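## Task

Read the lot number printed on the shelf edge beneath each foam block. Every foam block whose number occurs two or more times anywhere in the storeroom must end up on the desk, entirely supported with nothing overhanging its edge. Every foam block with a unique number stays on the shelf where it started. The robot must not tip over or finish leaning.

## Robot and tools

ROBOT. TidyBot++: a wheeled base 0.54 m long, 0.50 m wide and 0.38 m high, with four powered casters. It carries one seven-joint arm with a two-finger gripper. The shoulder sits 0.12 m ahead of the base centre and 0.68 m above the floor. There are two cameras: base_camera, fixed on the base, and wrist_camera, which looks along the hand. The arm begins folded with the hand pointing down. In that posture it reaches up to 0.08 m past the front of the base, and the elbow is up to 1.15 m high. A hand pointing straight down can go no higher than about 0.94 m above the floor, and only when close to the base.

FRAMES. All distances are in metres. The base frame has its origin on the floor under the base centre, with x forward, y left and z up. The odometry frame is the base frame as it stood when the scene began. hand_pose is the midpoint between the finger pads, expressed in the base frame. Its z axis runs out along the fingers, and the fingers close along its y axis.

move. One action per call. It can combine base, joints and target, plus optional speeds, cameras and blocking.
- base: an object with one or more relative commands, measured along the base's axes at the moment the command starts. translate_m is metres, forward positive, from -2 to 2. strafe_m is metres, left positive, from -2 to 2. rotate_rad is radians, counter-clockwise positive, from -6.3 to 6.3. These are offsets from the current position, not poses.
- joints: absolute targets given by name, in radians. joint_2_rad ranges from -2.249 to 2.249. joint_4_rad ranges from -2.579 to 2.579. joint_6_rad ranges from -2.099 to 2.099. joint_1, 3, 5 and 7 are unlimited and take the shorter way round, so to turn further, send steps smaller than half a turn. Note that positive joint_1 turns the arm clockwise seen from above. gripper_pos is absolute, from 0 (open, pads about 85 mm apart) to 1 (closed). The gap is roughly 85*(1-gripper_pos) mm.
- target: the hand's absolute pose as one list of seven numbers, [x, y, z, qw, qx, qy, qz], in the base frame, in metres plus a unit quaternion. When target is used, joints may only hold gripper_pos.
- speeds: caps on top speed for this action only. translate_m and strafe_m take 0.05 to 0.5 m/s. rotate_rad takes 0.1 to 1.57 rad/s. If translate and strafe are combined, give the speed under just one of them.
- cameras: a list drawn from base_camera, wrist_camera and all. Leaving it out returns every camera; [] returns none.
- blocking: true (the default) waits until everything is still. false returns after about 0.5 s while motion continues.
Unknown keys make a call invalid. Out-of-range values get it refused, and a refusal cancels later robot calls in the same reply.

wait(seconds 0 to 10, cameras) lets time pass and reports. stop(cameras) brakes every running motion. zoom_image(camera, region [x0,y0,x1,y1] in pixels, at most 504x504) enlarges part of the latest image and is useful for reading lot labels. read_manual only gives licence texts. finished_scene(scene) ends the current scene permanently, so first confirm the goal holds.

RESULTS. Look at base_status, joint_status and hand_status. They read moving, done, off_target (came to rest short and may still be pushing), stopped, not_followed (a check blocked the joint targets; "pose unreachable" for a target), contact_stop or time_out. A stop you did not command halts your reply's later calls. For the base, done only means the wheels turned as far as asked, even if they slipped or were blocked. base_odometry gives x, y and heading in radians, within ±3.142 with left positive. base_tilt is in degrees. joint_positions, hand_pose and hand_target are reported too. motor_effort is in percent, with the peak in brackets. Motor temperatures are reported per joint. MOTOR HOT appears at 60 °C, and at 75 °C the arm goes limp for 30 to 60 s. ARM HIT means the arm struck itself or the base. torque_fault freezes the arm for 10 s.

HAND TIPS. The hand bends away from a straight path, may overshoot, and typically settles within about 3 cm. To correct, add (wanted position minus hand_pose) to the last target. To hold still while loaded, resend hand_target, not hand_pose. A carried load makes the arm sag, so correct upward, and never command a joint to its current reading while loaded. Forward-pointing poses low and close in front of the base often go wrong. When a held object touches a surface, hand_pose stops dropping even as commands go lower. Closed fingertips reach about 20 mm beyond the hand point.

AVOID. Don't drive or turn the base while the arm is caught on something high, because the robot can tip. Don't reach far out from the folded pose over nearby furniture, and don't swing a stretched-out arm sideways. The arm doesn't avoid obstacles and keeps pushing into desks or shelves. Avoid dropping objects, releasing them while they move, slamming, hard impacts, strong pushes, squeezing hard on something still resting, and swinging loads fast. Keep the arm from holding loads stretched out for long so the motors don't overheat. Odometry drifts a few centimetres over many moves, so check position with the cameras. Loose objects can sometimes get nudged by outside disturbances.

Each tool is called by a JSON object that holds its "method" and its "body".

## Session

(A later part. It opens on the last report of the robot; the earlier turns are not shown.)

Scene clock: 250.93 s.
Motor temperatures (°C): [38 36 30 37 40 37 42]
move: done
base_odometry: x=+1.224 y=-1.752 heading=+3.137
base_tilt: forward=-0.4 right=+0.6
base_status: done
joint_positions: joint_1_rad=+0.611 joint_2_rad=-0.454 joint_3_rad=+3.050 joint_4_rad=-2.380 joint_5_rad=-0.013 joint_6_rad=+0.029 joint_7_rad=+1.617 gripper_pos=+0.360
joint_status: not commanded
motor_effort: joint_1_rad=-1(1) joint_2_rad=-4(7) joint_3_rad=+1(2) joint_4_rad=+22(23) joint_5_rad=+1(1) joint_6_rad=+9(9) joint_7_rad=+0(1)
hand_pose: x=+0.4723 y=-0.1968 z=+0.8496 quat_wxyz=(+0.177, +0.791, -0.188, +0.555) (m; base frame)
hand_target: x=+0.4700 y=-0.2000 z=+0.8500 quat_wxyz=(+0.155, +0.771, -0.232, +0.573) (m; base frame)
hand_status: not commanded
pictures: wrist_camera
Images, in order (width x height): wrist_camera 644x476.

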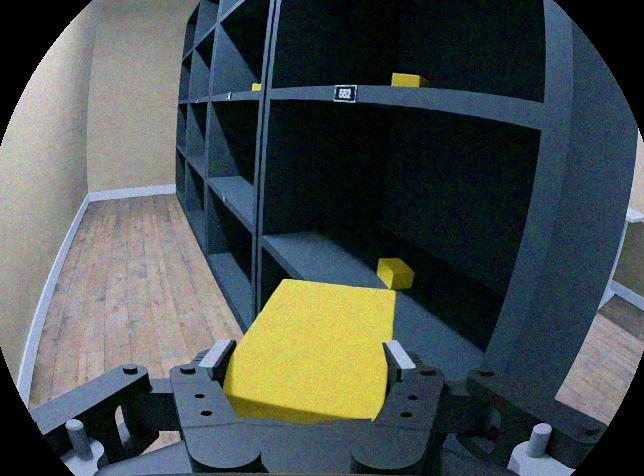

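{"method": "move", "body": {"joints": {"joint_6_rad":-0.5}, "cameras": ["wrist_camera"]}}

{"method": "zoom_image", "body": {"camera": "wrist_camera", "region": [300, 120, 400, 220]}}

Scene clock: 252.40 s.
Motor temperatures (°C): [38 36 30 37 40 37 42]
move: done
base_odometry: x=+1.224 y=-1.752 heading=+3.137
base_tilt: forward=-0.4 right=+0.6
base_status: not commanded
joint_positions: joint_1_rad=+0.611 joint_2_rad=-0.454 joint_3_rad=+3.050 joint_4_rad=-2.387 joint_5_rad=-0.013 joint_6_rad=-0.463 joint_7_rad=+1.617 gripper_pos=+0.360
joint_status: all done
motor_effort: joint_1_rad=-1(1) joint_2_rad=-3(5) joint_3_rad=+1(1) joint_4_rad=+20(23) joint_5_rad=+1(1) joint_6_rad=+6(9) joint_7_rad=+0(0)
hand_pose: x=+0.3975 y=-0.1571 z=+0.7189 quat_wxyz=(+0.116, +0.905, -0.219, +0.345) (m; base frame)
hand_target: x=+0.3884 y=-0.1429 z=+0.7018 quat_wxyz=(+0.081, +0.903, -0.266, +0.328) (m; base frame)
hand_status: not commanded
pictures: wrist_camera
Images, in order (width x height): wrist_camera 644x476.

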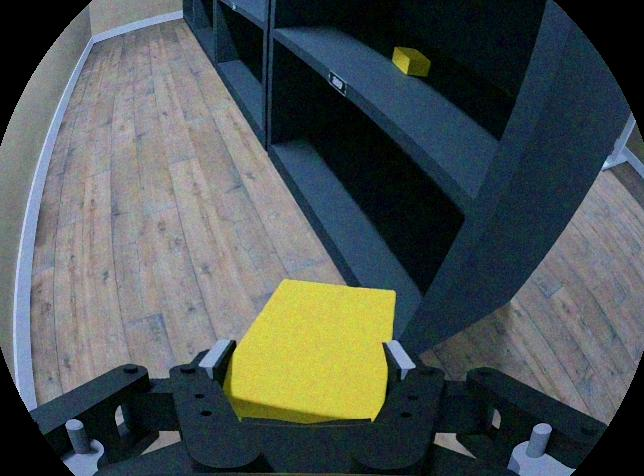

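Scaled by 5.040.

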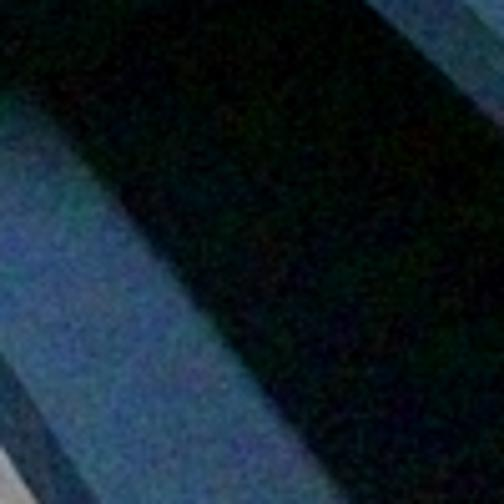

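{"method": "move", "body": {"base": {"translate_m":0.33}, "cameras": ["wrist_camera"]}}

{"method": "zoom_image", "body": {"camera": "wrist_camera", "region": [360, 60, 600, 240]}}

Scene clock: 254.60 s.
Motor temperatures (°C): [38 36 30 37 40 37 42]
move: done
base_odometry: x=+0.894 y=-1.750 heading=+3.137
base_tilt: forward=-0.3 right=+0.6
base_status: done
joint_positions: joint_1_rad=+0.612 joint_2_rad=-0.453 joint_3_rad=+3.048 joint_4_rad=-2.387 joint_5_rad=-0.015 joint_6_rad=-0.463 joint_7_rad=+1.617 gripper_pos=+0.360
joint_status: not commanded
motor_effort: joint_1_rad=-1(1) joint_2_rad=-3(5) joint_3_rad=+1(2) joint_4_rad=+20(21) joint_5_rad=+1(1) joint_6_rad=+6(7) joint_7_rad=+0(1)
hand_pose: x=+0.3977 y=-0.1567 z=+0.7184 quat_wxyz=(+0.116, +0.905, -0.220, +0.344) (m; base frame)
hand_target: x=+0.3884 y=-0.1429 z=+0.7018 quat_wxyz=(+0.081, +0.903, -0.266, +0.328) (m; base frame)
hand_status: not commanded
pictures: wrist_camera
Images, in order (width x height): wrist_camera 644x476.

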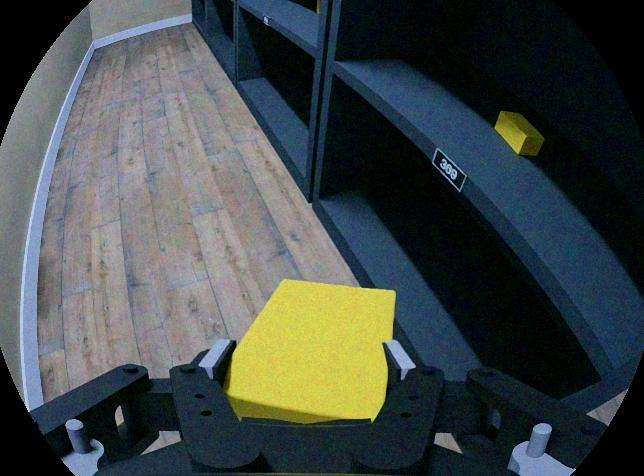

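Scaled by 2.100.

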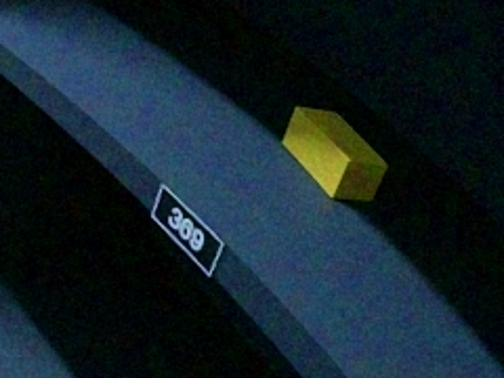

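{"method": "move", "body": {"base": {"translate_m":-0.53}, "joints": {"joint_1_rad":0.0,"joint_6_rad":-0.85}, "cameras": ["base_camera"]}}

{"method": "move", "body": {"base": {"strafe_m":-2.0}, "speeds": {"strafe_m":0.3}}}

Scene clock: 259.37 s.
Motor temperatures (°C): [38 36 30 37 40 37 42]
move: time_out
base_odometry: x=+1.414 y=-1.752 heading=+3.138
base_tilt: forward=-0.4 right=+0.6
base_status: translate_m time_out (by the wheels' count: -0.520 of -0.530)
joint_positions: joint_1_rad=+0.018 joint_2_rad=-0.458 joint_3_rad=+3.046 joint_4_rad=-2.389 joint_5_rad=-0.018 joint_6_rad=-0.807 joint_7_rad=+1.617 gripper_pos=+0.360
joint_status: all done
motor_effort: joint_1_rad=+0(2) joint_2_rad=-2(11) joint_3_rad=+1(3) joint_4_rad=+18(22) joint_5_rad=+1(2) joint_6_rad=+4(7) joint_7_rad=+0(1)
hand_pose: x=+0.3476 y=+0.0202 z=+0.6610 quat_wxyz=(+0.011, +0.978, +0.055, +0.200) (m; base frame)
hand_target: x=+0.3265 y=+0.0386 z=+0.6486 quat_wxyz=(-0.020, +0.985, +0.030, +0.168) (m; base frame)
hand_status: not commanded
pictures: base_camera
Images, in order (width x height): base_camera 644x364.

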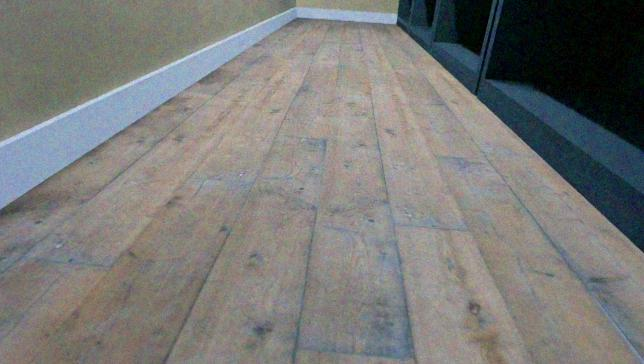

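not run: a stop that you did not command came earlier in this reply.

{"method": "move", "body": {"base": {"strafe_m":-0.15}, "speeds": {"strafe_m":0.2}}}

Scene clock: 261.07 s.
Motor temperatures (°C): [38 36 30 37 40 37 42]
move: done
base_odometry: x=+1.415 y=-1.602 heading=+3.138
base_tilt: forward=-0.4 right=+0.6
base_status: done
joint_positions: joint_1_rad=+0.018 joint_2_rad=-0.458 joint_3_rad=+3.046 joint_4_rad=-2.389 joint_5_rad=-0.019 joint_6_rad=-0.807 joint_7_rad=+1.617 gripper_pos=+0.360
joint_status: not commanded
motor_effort: joint_1_rad=+0(1) joint_2_rad=-2(2) joint_3_rad=+1(2) joint_4_rad=+19(19) joint_5_rad=+1(2) joint_6_rad=+4(4) joint_7_rad=+0(1)
hand_pose: x=+0.3475 y=+0.0203 z=+0.6610 quat_wxyz=(+0.011, +0.978, +0.055, +0.200) (m; base frame)
hand_target: x=+0.3265 y=+0.0386 z=+0.6486 quat_wxyz=(-0.020, +0.985, +0.030, +0.168) (m; base frame)
hand_status: not commanded
pictures: base_camera, wrist_camera
Images, in order (width x height): base_camera 644x364, wrist_camera 644x476.

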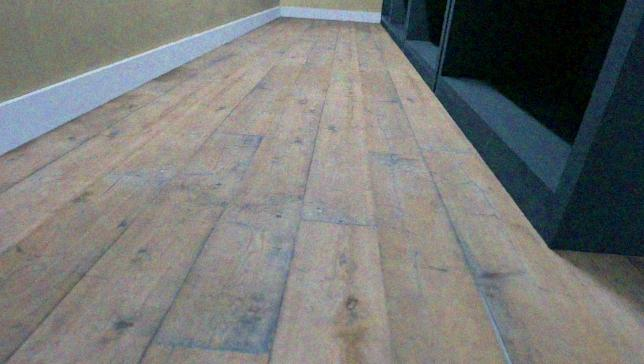

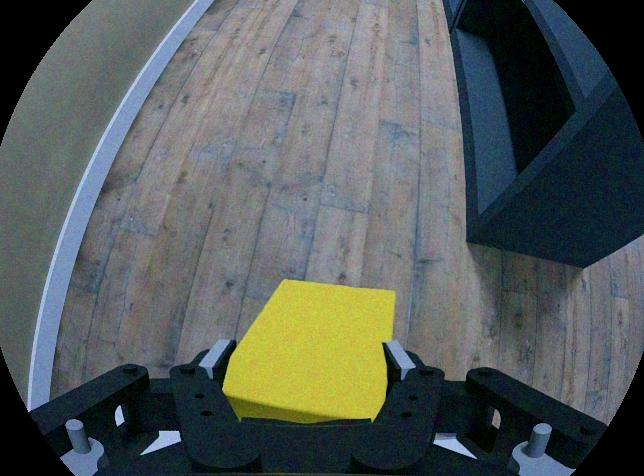

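{"method": "move", "body": {"base": {"strafe_m":-1.85}, "speeds": {"strafe_m":0.3}, "cameras": ["base_camera"]}}

{"method": "move", "body": {"base": {"translate_m":1.25}, "cameras": ["base_camera"]}}

{"method": "move", "body": {"base": {"rotate_rad":-1.57}, "target": [0.5, 0.03, 0.92, 0, 0.857, 0, 0.515]}}

Scene clock: 269.07 s.
Motor temperatures (°C): [38 36 30 37 40 37 42]
move: done
base_odometry: x=+1.423 y=+0.248 heading=+3.137
base_tilt: forward=-0.3 right=+0.6
base_status: done
joint_positions: joint_1_rad=+0.018 joint_2_rad=-0.458 joint_3_rad=+3.046 joint_4_rad=-2.389 joint_5_rad=-0.019 joint_6_rad=-0.807 joint_7_rad=+1.617 gripper_pos=+0.360
joint_status: not commanded
motor_effort: joint_1_rad=+0(1) joint_2_rad=-1(3) joint_3_rad=+1(2) joint_4_rad=+18(19) joint_5_rad=+1(1) joint_6_rad=+4(5) joint_7_rad=+0(1)
hand_pose: x=+0.3475 y=+0.0204 z=+0.6610 quat_wxyz=(+0.010, +0.978, +0.055, +0.200) (m; base frame)
hand_target: x=+0.3265 y=+0.0386 z=+0.6486 quat_wxyz=(-0.020, +0.985, +0.030, +0.168) (m; base frame)
hand_status: not commanded
pictures: base_camera
Images, in order (width x height): base_camera 644x364.

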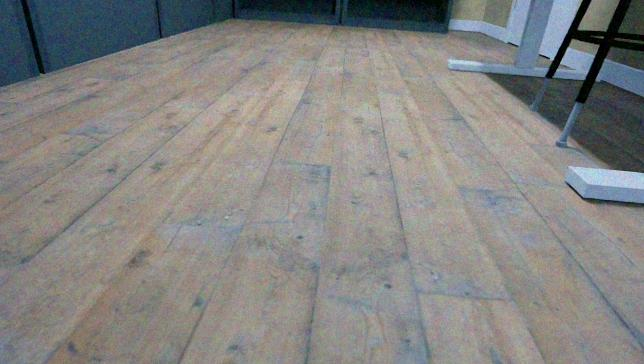

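Scene clock: 272.93 s.
Motor temperatures (°C): [38 36 30 37 40 37 42]
move: done
base_odometry: x=+0.173 y=+0.254 heading=+3.136
base_tilt: forward=-0.3 right=+0.6
base_status: done
joint_positions: joint_1_rad=+0.018 joint_2_rad=-0.458 joint_3_rad=+3.046 joint_4_rad=-2.389 joint_5_rad=-0.019 joint_6_rad=-0.808 joint_7_rad=+1.617 gripper_pos=+0.360
joint_status: not commanded
motor_effort: joint_1_rad=-1(1) joint_2_rad=-1(3) joint_3_rad=+1(1) joint_4_rad=+18(19) joint_5_rad=+1(1) joint_6_rad=+3(5) joint_7_rad=+0(1)
hand_pose: x=+0.3473 y=+0.0204 z=+0.6609 quat_wxyz=(+0.010, +0.978, +0.055, +0.199) (m; base frame)
hand_target: x=+0.3265 y=+0.0386 z=+0.6486 quat_wxyz=(-0.020, +0.985, +0.030, +0.168) (m; base frame)
hand_status: not commanded
pictures: base_camera
Images, in order (width x height): base_camera 644x364.

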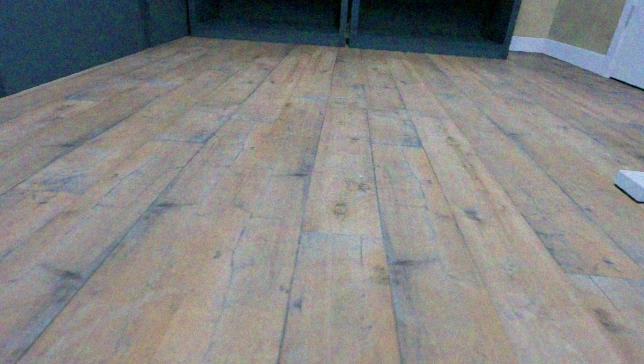

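Scene clock: 275.23 s.
Motor temperatures (°C): [38 36 30 37 40 37 42]
move: done
base_odometry: x=+0.173 y=+0.254 heading=+1.567
base_tilt: forward=-0.4 right=+0.6
base_status: done
joint_positions: joint_1_rad=+0.056 joint_2_rad=-0.495 joint_3_rad=+3.027 joint_4_rad=-2.033 joint_5_rad=-0.019 joint_6_rad=-0.605 joint_7_rad=+1.527 gripper_pos=+0.360
joint_status: not commanded
motor_effort: joint_1_rad=+0(1) joint_2_rad=-3(5) joint_3_rad=+2(3) joint_4_rad=+21(23) joint_5_rad=+1(2) joint_6_rad=+7(8) joint_7_rad=+0(1)
hand_pose: x=+0.4933 y=+0.0331 z=+0.8918 quat_wxyz=(-0.006, +0.878, +0.009, +0.478) (m; base frame)
hand_target: x=+0.5000 y=+0.0300 z=+0.9200 quat_wxyz=(+0.000, +0.857, +0.000, +0.515) (m; base frame)
hand_status: done (0.029 m and 5.1 deg from the pose sent, 0.301 m and 39.5 deg at the start)
pictures: base_camera, wrist_camera
Images, in order (width x height): base_camera 644x364, wrist_camera 644x476.

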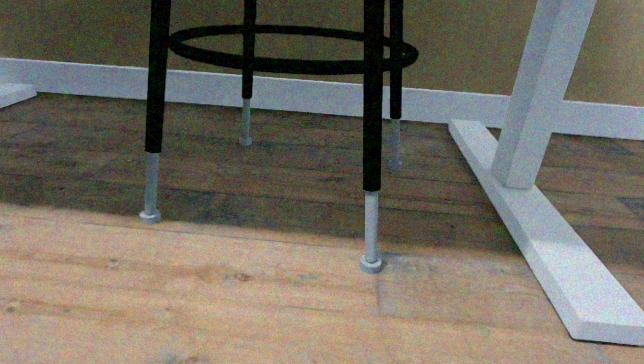

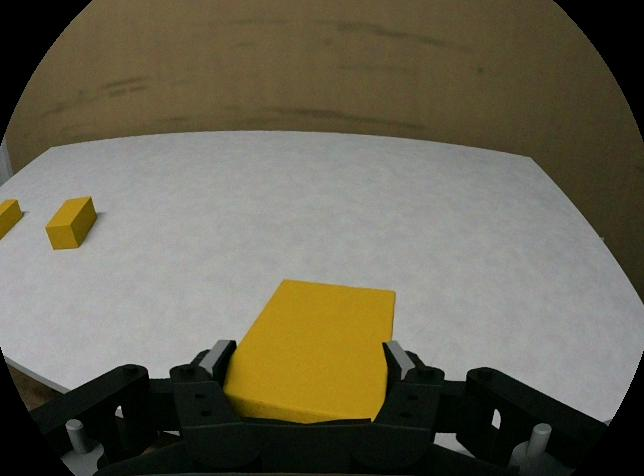

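{"method": "move", "body": {"target": [0.78, 0, 0.88, 0, 0.857, 0, 0.515], "cameras": ["wrist_camera"]}}

{"method": "move", "body": {"target": [0.79, 0, 0.79, 0, 0.857, 0, 0.515], "cameras": []}}

{"method": "move", "body": {"target": [0.79, 0, 0.77, 0, 0.857, 0, 0.515], "cameras": []}}

{"method": "move", "body": {"target": [0.79, 0, 0.755, 0, 0.857, 0, 0.515], "cameras": ["wrist_camera"]}}

{"method": "move", "body": {"target": [0.79, 0, 0.742, 0, 0.857, 0, 0.515], "cameras": ["wrist_camera"]}}

Scene clock: 277.47 s.
Motor temperatures (°C): [38 36 30 37 40 37 42]
move: done
base_odometry: x=+0.173 y=+0.254 heading=+1.567
base_tilt: forward=-0.3 right=+0.6
base_status: not commanded
joint_positions: joint_1_rad=+0.017 joint_2_rad=+0.172 joint_3_rad=+3.133 joint_4_rad=-1.619 joint_5_rad=-0.019 joint_6_rad=-0.326 joint_7_rad=+1.547 gripper_pos=+0.360
joint_status: not commanded
motor_effort: joint_1_rad=-1(1) joint_2_rad=-27(28) joint_3_rad=+0(2) joint_4_rad=+21(23) joint_5_rad=+1(1) joint_6_rad=+8(8) joint_7_rad=+0(1)
hand_pose: x=+0.7634 y=-0.0025 z=+0.8660 quat_wxyz=(-0.011, +0.871, -0.021, +0.490) (m; base frame)
hand_target: x=+0.7800 y=+0.0000 z=+0.8800 quat_wxyz=(+0.000, +0.857, +0.000, +0.515) (m; base frame)
hand_status: done (0.022 m and 4.3 deg from the pose sent, 0.289 m and 5.1 deg at the start)
pictures: wrist_camera
Images, in order (width x height): wrist_camera 644x476.

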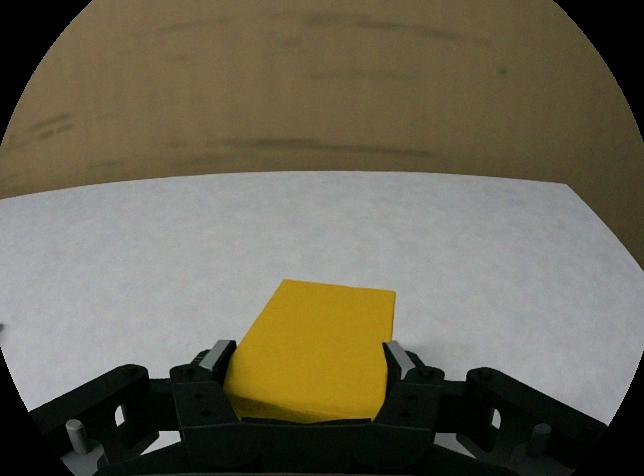

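Scene clock: 278.97 s.
Motor temperatures (°C): [38 36 30 37 40 37 42]
move: done
base_odometry: x=+0.173 y=+0.254 heading=+1.567
base_tilt: forward=-0.3 right=+0.6
base_status: not commanded
joint_positions: joint_1_rad=+0.017 joint_2_rad=+0.275 joint_3_rad=+3.133 joint_4_rad=-1.756 joint_5_rad=-0.019 joint_6_rad=-0.052 joint_7_rad=+1.547 gripper_pos=+0.360
joint_status: not commanded
motor_effort: joint_1_rad=+0(1) joint_2_rad=-29(32) joint_3_rad=+0(0) joint_4_rad=+21(23) joint_5_rad=+1(1) joint_6_rad=+8(9) joint_7_rad=+0(1)
hand_pose: x=+0.7861 y=-0.0044 z=+0.7941 quat_wxyz=(-0.010, +0.863, -0.023, +0.504) (m; base frame)
hand_target: x=+0.7900 y=+0.0000 z=+0.7900 quat_wxyz=(+0.000, +0.857, +0.000, +0.515) (m; base frame)
hand_status: done (0.007 m and 3.2 deg from the pose sent, 0.081 m and 4.3 deg at the start)
pictures: none
No camera images: "cameras" was empty.

Scene clock: 279.93 s.
Motor temperatures (°C): [38 36 30 37 40 37 42]
move: done
base_odometry: x=+0.173 y=+0.254 heading=+1.567
base_tilt: forward=-0.3 right=+0.6
base_status: not commanded
joint_positions: joint_1_rad=+0.017 joint_2_rad=+0.289 joint_3_rad=+3.133 joint_4_rad=-1.789 joint_5_rad=-0.019 joint_6_rad=+0.017 joint_7_rad=+1.547 gripper_pos=+0.360
joint_status: not commanded
motor_effort: joint_1_rad=+0(1) joint_2_rad=-30(31) joint_3_rad=+0(0) joint_4_rad=+20(21) joint_5_rad=+1(1) joint_6_rad=+8(9) joint_7_rad=+0(1)
hand_pose: x=+0.7881 y=-0.0048 z=+0.7857 quat_wxyz=(-0.010, +0.857, -0.023, +0.514) (m; base frame)
hand_target: x=+0.7900 y=+0.0000 z=+0.7700 quat_wxyz=(+0.000, +0.857, +0.000, +0.515) (m; base frame)
hand_status: done (0.017 m and 2.8 deg from the pose sent, 0.025 m and 3.2 deg at the start)
pictures: none
No camera images: "cameras" was empty.

Scene clock: 280.90 s.
Motor temperatures (°C): [38 36 30 37 40 37 42]
move: done
base_odometry: x=+0.173 y=+0.254 heading=+1.567
base_tilt: forward=-0.3 right=+0.6
base_status: not commanded
joint_positions: joint_1_rad=+0.017 joint_2_rad=+0.304 joint_3_rad=+3.133 joint_4_rad=-1.815 joint_5_rad=-0.019 joint_6_rad=+0.068 joint_7_rad=+1.547 gripper_pos=+0.360
joint_status: not commanded
motor_effort: joint_1_rad=-1(1) joint_2_rad=-28(30) joint_3_rad=+0(1) joint_4_rad=+19(20) joint_5_rad=+1(1) joint_6_rad=+8(8) joint_7_rad=-1(1)
hand_pose: x=+0.7892 y=-0.0052 z=+0.7757 quat_wxyz=(-0.009, +0.855, -0.023, +0.519) (m; base frame)
hand_target: x=+0.7900 y=+0.0000 z=+0.7550 quat_wxyz=(+0.000, +0.857, +0.000, +0.515) (m; base frame)
hand_status: done (0.021 m and 2.9 deg from the pose sent, 0.031 m and 2.8 deg at the start)
pictures: wrist_camera
Images, in order (width x height): wrist_camera 644x476.

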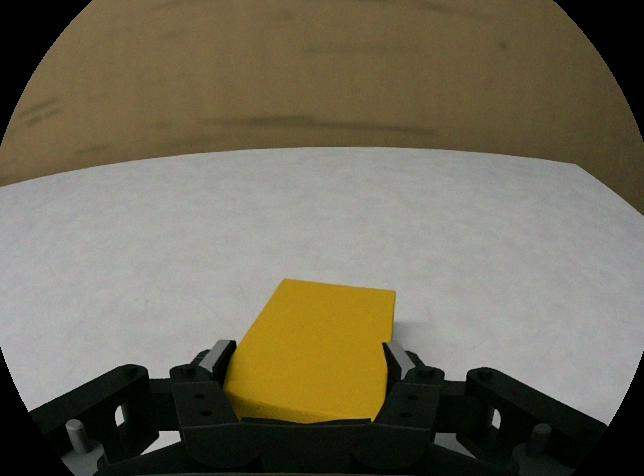

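Scene clock: 281.50 s.
Motor temperatures (°C): [38 36 30 37 40 37 42]
move: off_target
base_odometry: x=+0.173 y=+0.254 heading=+1.567
base_tilt: forward=-0.3 right=+0.6
base_status: not commanded
joint_positions: joint_1_rad=+0.017 joint_2_rad=+0.310 joint_3_rad=+3.133 joint_4_rad=-1.832 joint_5_rad=-0.019 joint_6_rad=+0.113 joint_7_rad=+1.547 gripper_pos=+0.360
joint_status: not commanded
motor_effort: joint_1_rad=+0(1) joint_2_rad=-26(28) joint_3_rad=+0(0) joint_4_rad=+17(20) joint_5_rad=+1(1) joint_6_rad=+8(8) joint_7_rad=+0(1)
hand_pose: x=+0.7908 y=-0.0055 z=+0.7746 quat_wxyz=(-0.009, +0.849, -0.023, +0.528) (m; base frame)
hand_target: x=+0.7900 y=+0.0000 z=+0.7420 quat_wxyz=(+0.000, +0.857, +0.000, +0.515) (m; base frame)
hand_status: off_target (0.033 m and 3.3 deg from the pose sent, 0.034 m and 2.9 deg at the start)
pictures: wrist_camera
Images, in order (width x height): wrist_camera 644x476.

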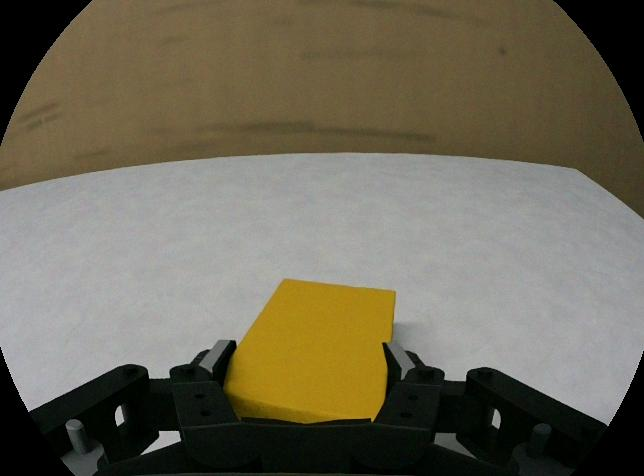

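{"method": "move", "body": {"joints": {"gripper_pos":0.25}, "cameras": []}}

{"method": "move", "body": {"joints": {"gripper_pos":0}, "cameras": []}}

{"method": "move", "body": {"base": {"translate_m":-0.25}, "speeds": {"translate_m":0.12}, "cameras": ["wrist_camera"]}}

{"method": "move", "body": {"target": [0.55, 0.03, 0.95, 0, 0.814, 0, 0.58], "cameras": ["wrist_camera"]}}

Scene clock: 282.47 s.
Motor temperatures (°C): [38 36 30 37 40 37 42]
move: done
base_odometry: x=+0.173 y=+0.254 heading=+1.567
base_tilt: forward=-0.3 right=+0.6
base_status: not commanded
joint_positions: joint_1_rad=+0.017 joint_2_rad=+0.314 joint_3_rad=+3.133 joint_4_rad=-1.832 joint_5_rad=-0.019 joint_6_rad=+0.113 joint_7_rad=+1.547 gripper_pos=+0.250
joint_status: all done
motor_effort: joint_1_rad=+0(0) joint_2_rad=-26(29) joint_3_rad=+0(1) joint_4_rad=+18(19) joint_5_rad=+1(1) joint_6_rad=+7(8) joint_7_rad=-1(1)
hand_pose: x=+0.7913 y=-0.0055 z=+0.7719 quat_wxyz=(-0.009, +0.850, -0.023, +0.526) (m; base frame)
hand_target: x=+0.7900 y=+0.0000 z=+0.7420 quat_wxyz=(+0.000, +0.857, +0.000, +0.515) (m; base frame)
hand_status: not commanded
pictures: none
No camera images: "cameras" was empty.

Scene clock: 283.13 s.
Motor temperatures (°C): [38 36 30 37 40 37 42]
move: done
base_odometry: x=+0.173 y=+0.254 heading=+1.567
base_tilt: forward=-0.3 right=+0.6
base_status: not commanded
joint_positions: joint_1_rad=+0.017 joint_2_rad=+0.326 joint_3_rad=+3.133 joint_4_rad=-1.835 joint_5_rad=-0.019 joint_6_rad=+0.113 joint_7_rad=+1.547 gripper_pos=+0.000
joint_status: all done
motor_effort: joint_1_rad=+0(1) joint_2_rad=-30(30) joint_3_rad=+0(0) joint_4_rad=+19(20) joint_5_rad=+1(1) joint_6_rad=+8(9) joint_7_rad=+0(1)
hand_pose: x=+0.7913 y=-0.0055 z=+0.7628 quat_wxyz=(-0.009, +0.854, -0.023, +0.520) (m; base frame)
hand_target: x=+0.7900 y=+0.0000 z=+0.7420 quat_wxyz=(+0.000, +0.857, +0.000, +0.515) (m; base frame)
hand_status: not commanded
pictures: none
No camera images: "cameras" was empty.

Scene clock: 285.83 s.
Motor temperatures (°C): [38 36 30 37 40 37 42]
move: done
base_odometry: x=+0.172 y=+0.004 heading=+1.566
base_tilt: forward=-0.3 right=+0.6
base_status: done
joint_positions: joint_1_rad=+0.017 joint_2_rad=+0.330 joint_3_rad=+3.133 joint_4_rad=-1.837 joint_5_rad=-0.019 joint_6_rad=+0.113 joint_7_rad=+1.547 gripper_pos=+0.000
joint_status: not commanded
motor_effort: joint_1_rad=+0(1) joint_2_rad=-30(32) joint_3_rad=+0(1) joint_4_rad=+20(20) joint_5_rad=+1(1) joint_6_rad=+8(9) joint_7_rad=+0(1)
hand_pose: x=+0.7910 y=-0.0054 z=+0.7587 quat_wxyz=(-0.009, +0.855, -0.023, +0.517) (m; base frame)
hand_target: x=+0.7900 y=+0.0000 z=+0.7420 quat_wxyz=(+0.000, +0.857, +0.000, +0.515) (m; base frame)
hand_status: not commanded
pictures: wrist_camera
Images, in order (width x height): wrist_camera 644x476.

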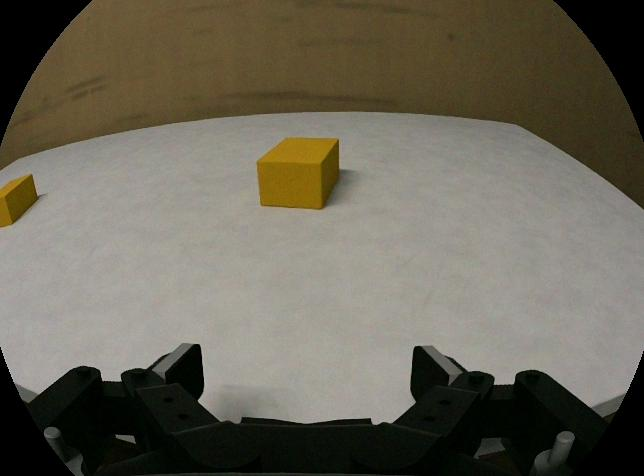

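Scene clock: 287.90 s.
Motor temperatures (°C): [38 36 30 37 40 37 42]
move: done
base_odometry: x=+0.172 y=+0.004 heading=+1.566
base_tilt: forward=-0.4 right=+0.6
base_status: not commanded
joint_positions: joint_1_rad=+0.096 joint_2_rad=-0.425 joint_3_rad=+3.000 joint_4_rad=-2.002 joint_5_rad=-0.019 joint_6_rad=-0.247 joint_7_rad=+1.526 gripper_pos=+0.000
joint_status: not commanded
motor_effort: joint_1_rad=-1(1) joint_2_rad=-6(32) joint_3_rad=+2(2) joint_4_rad=+23(23) joint_5_rad=+1(1) joint_6_rad=+9(9) joint_7_rad=+0(1)
hand_pose: x=+0.5599 y=+0.0353 z=+0.9819 quat_wxyz=(-0.008, +0.792, +0.007, +0.610) (m; base frame)
hand_target: x=+0.5500 y=+0.0300 z=+0.9500 quat_wxyz=(+0.000, +0.814, +0.000, +0.580) (m; base frame)
hand_status: done (0.034 m and 4.5 deg from the pose sent, 0.310 m and 9.1 deg at the start)
pictures: wrist_camera
Images, in order (width x height): wrist_camera 644x476.

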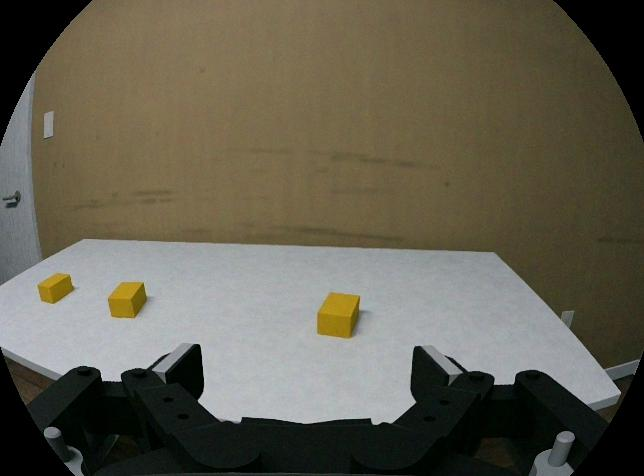

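{"method": "finished_scene", "body": {"scene": 2}}

The scene is finished: the task was done.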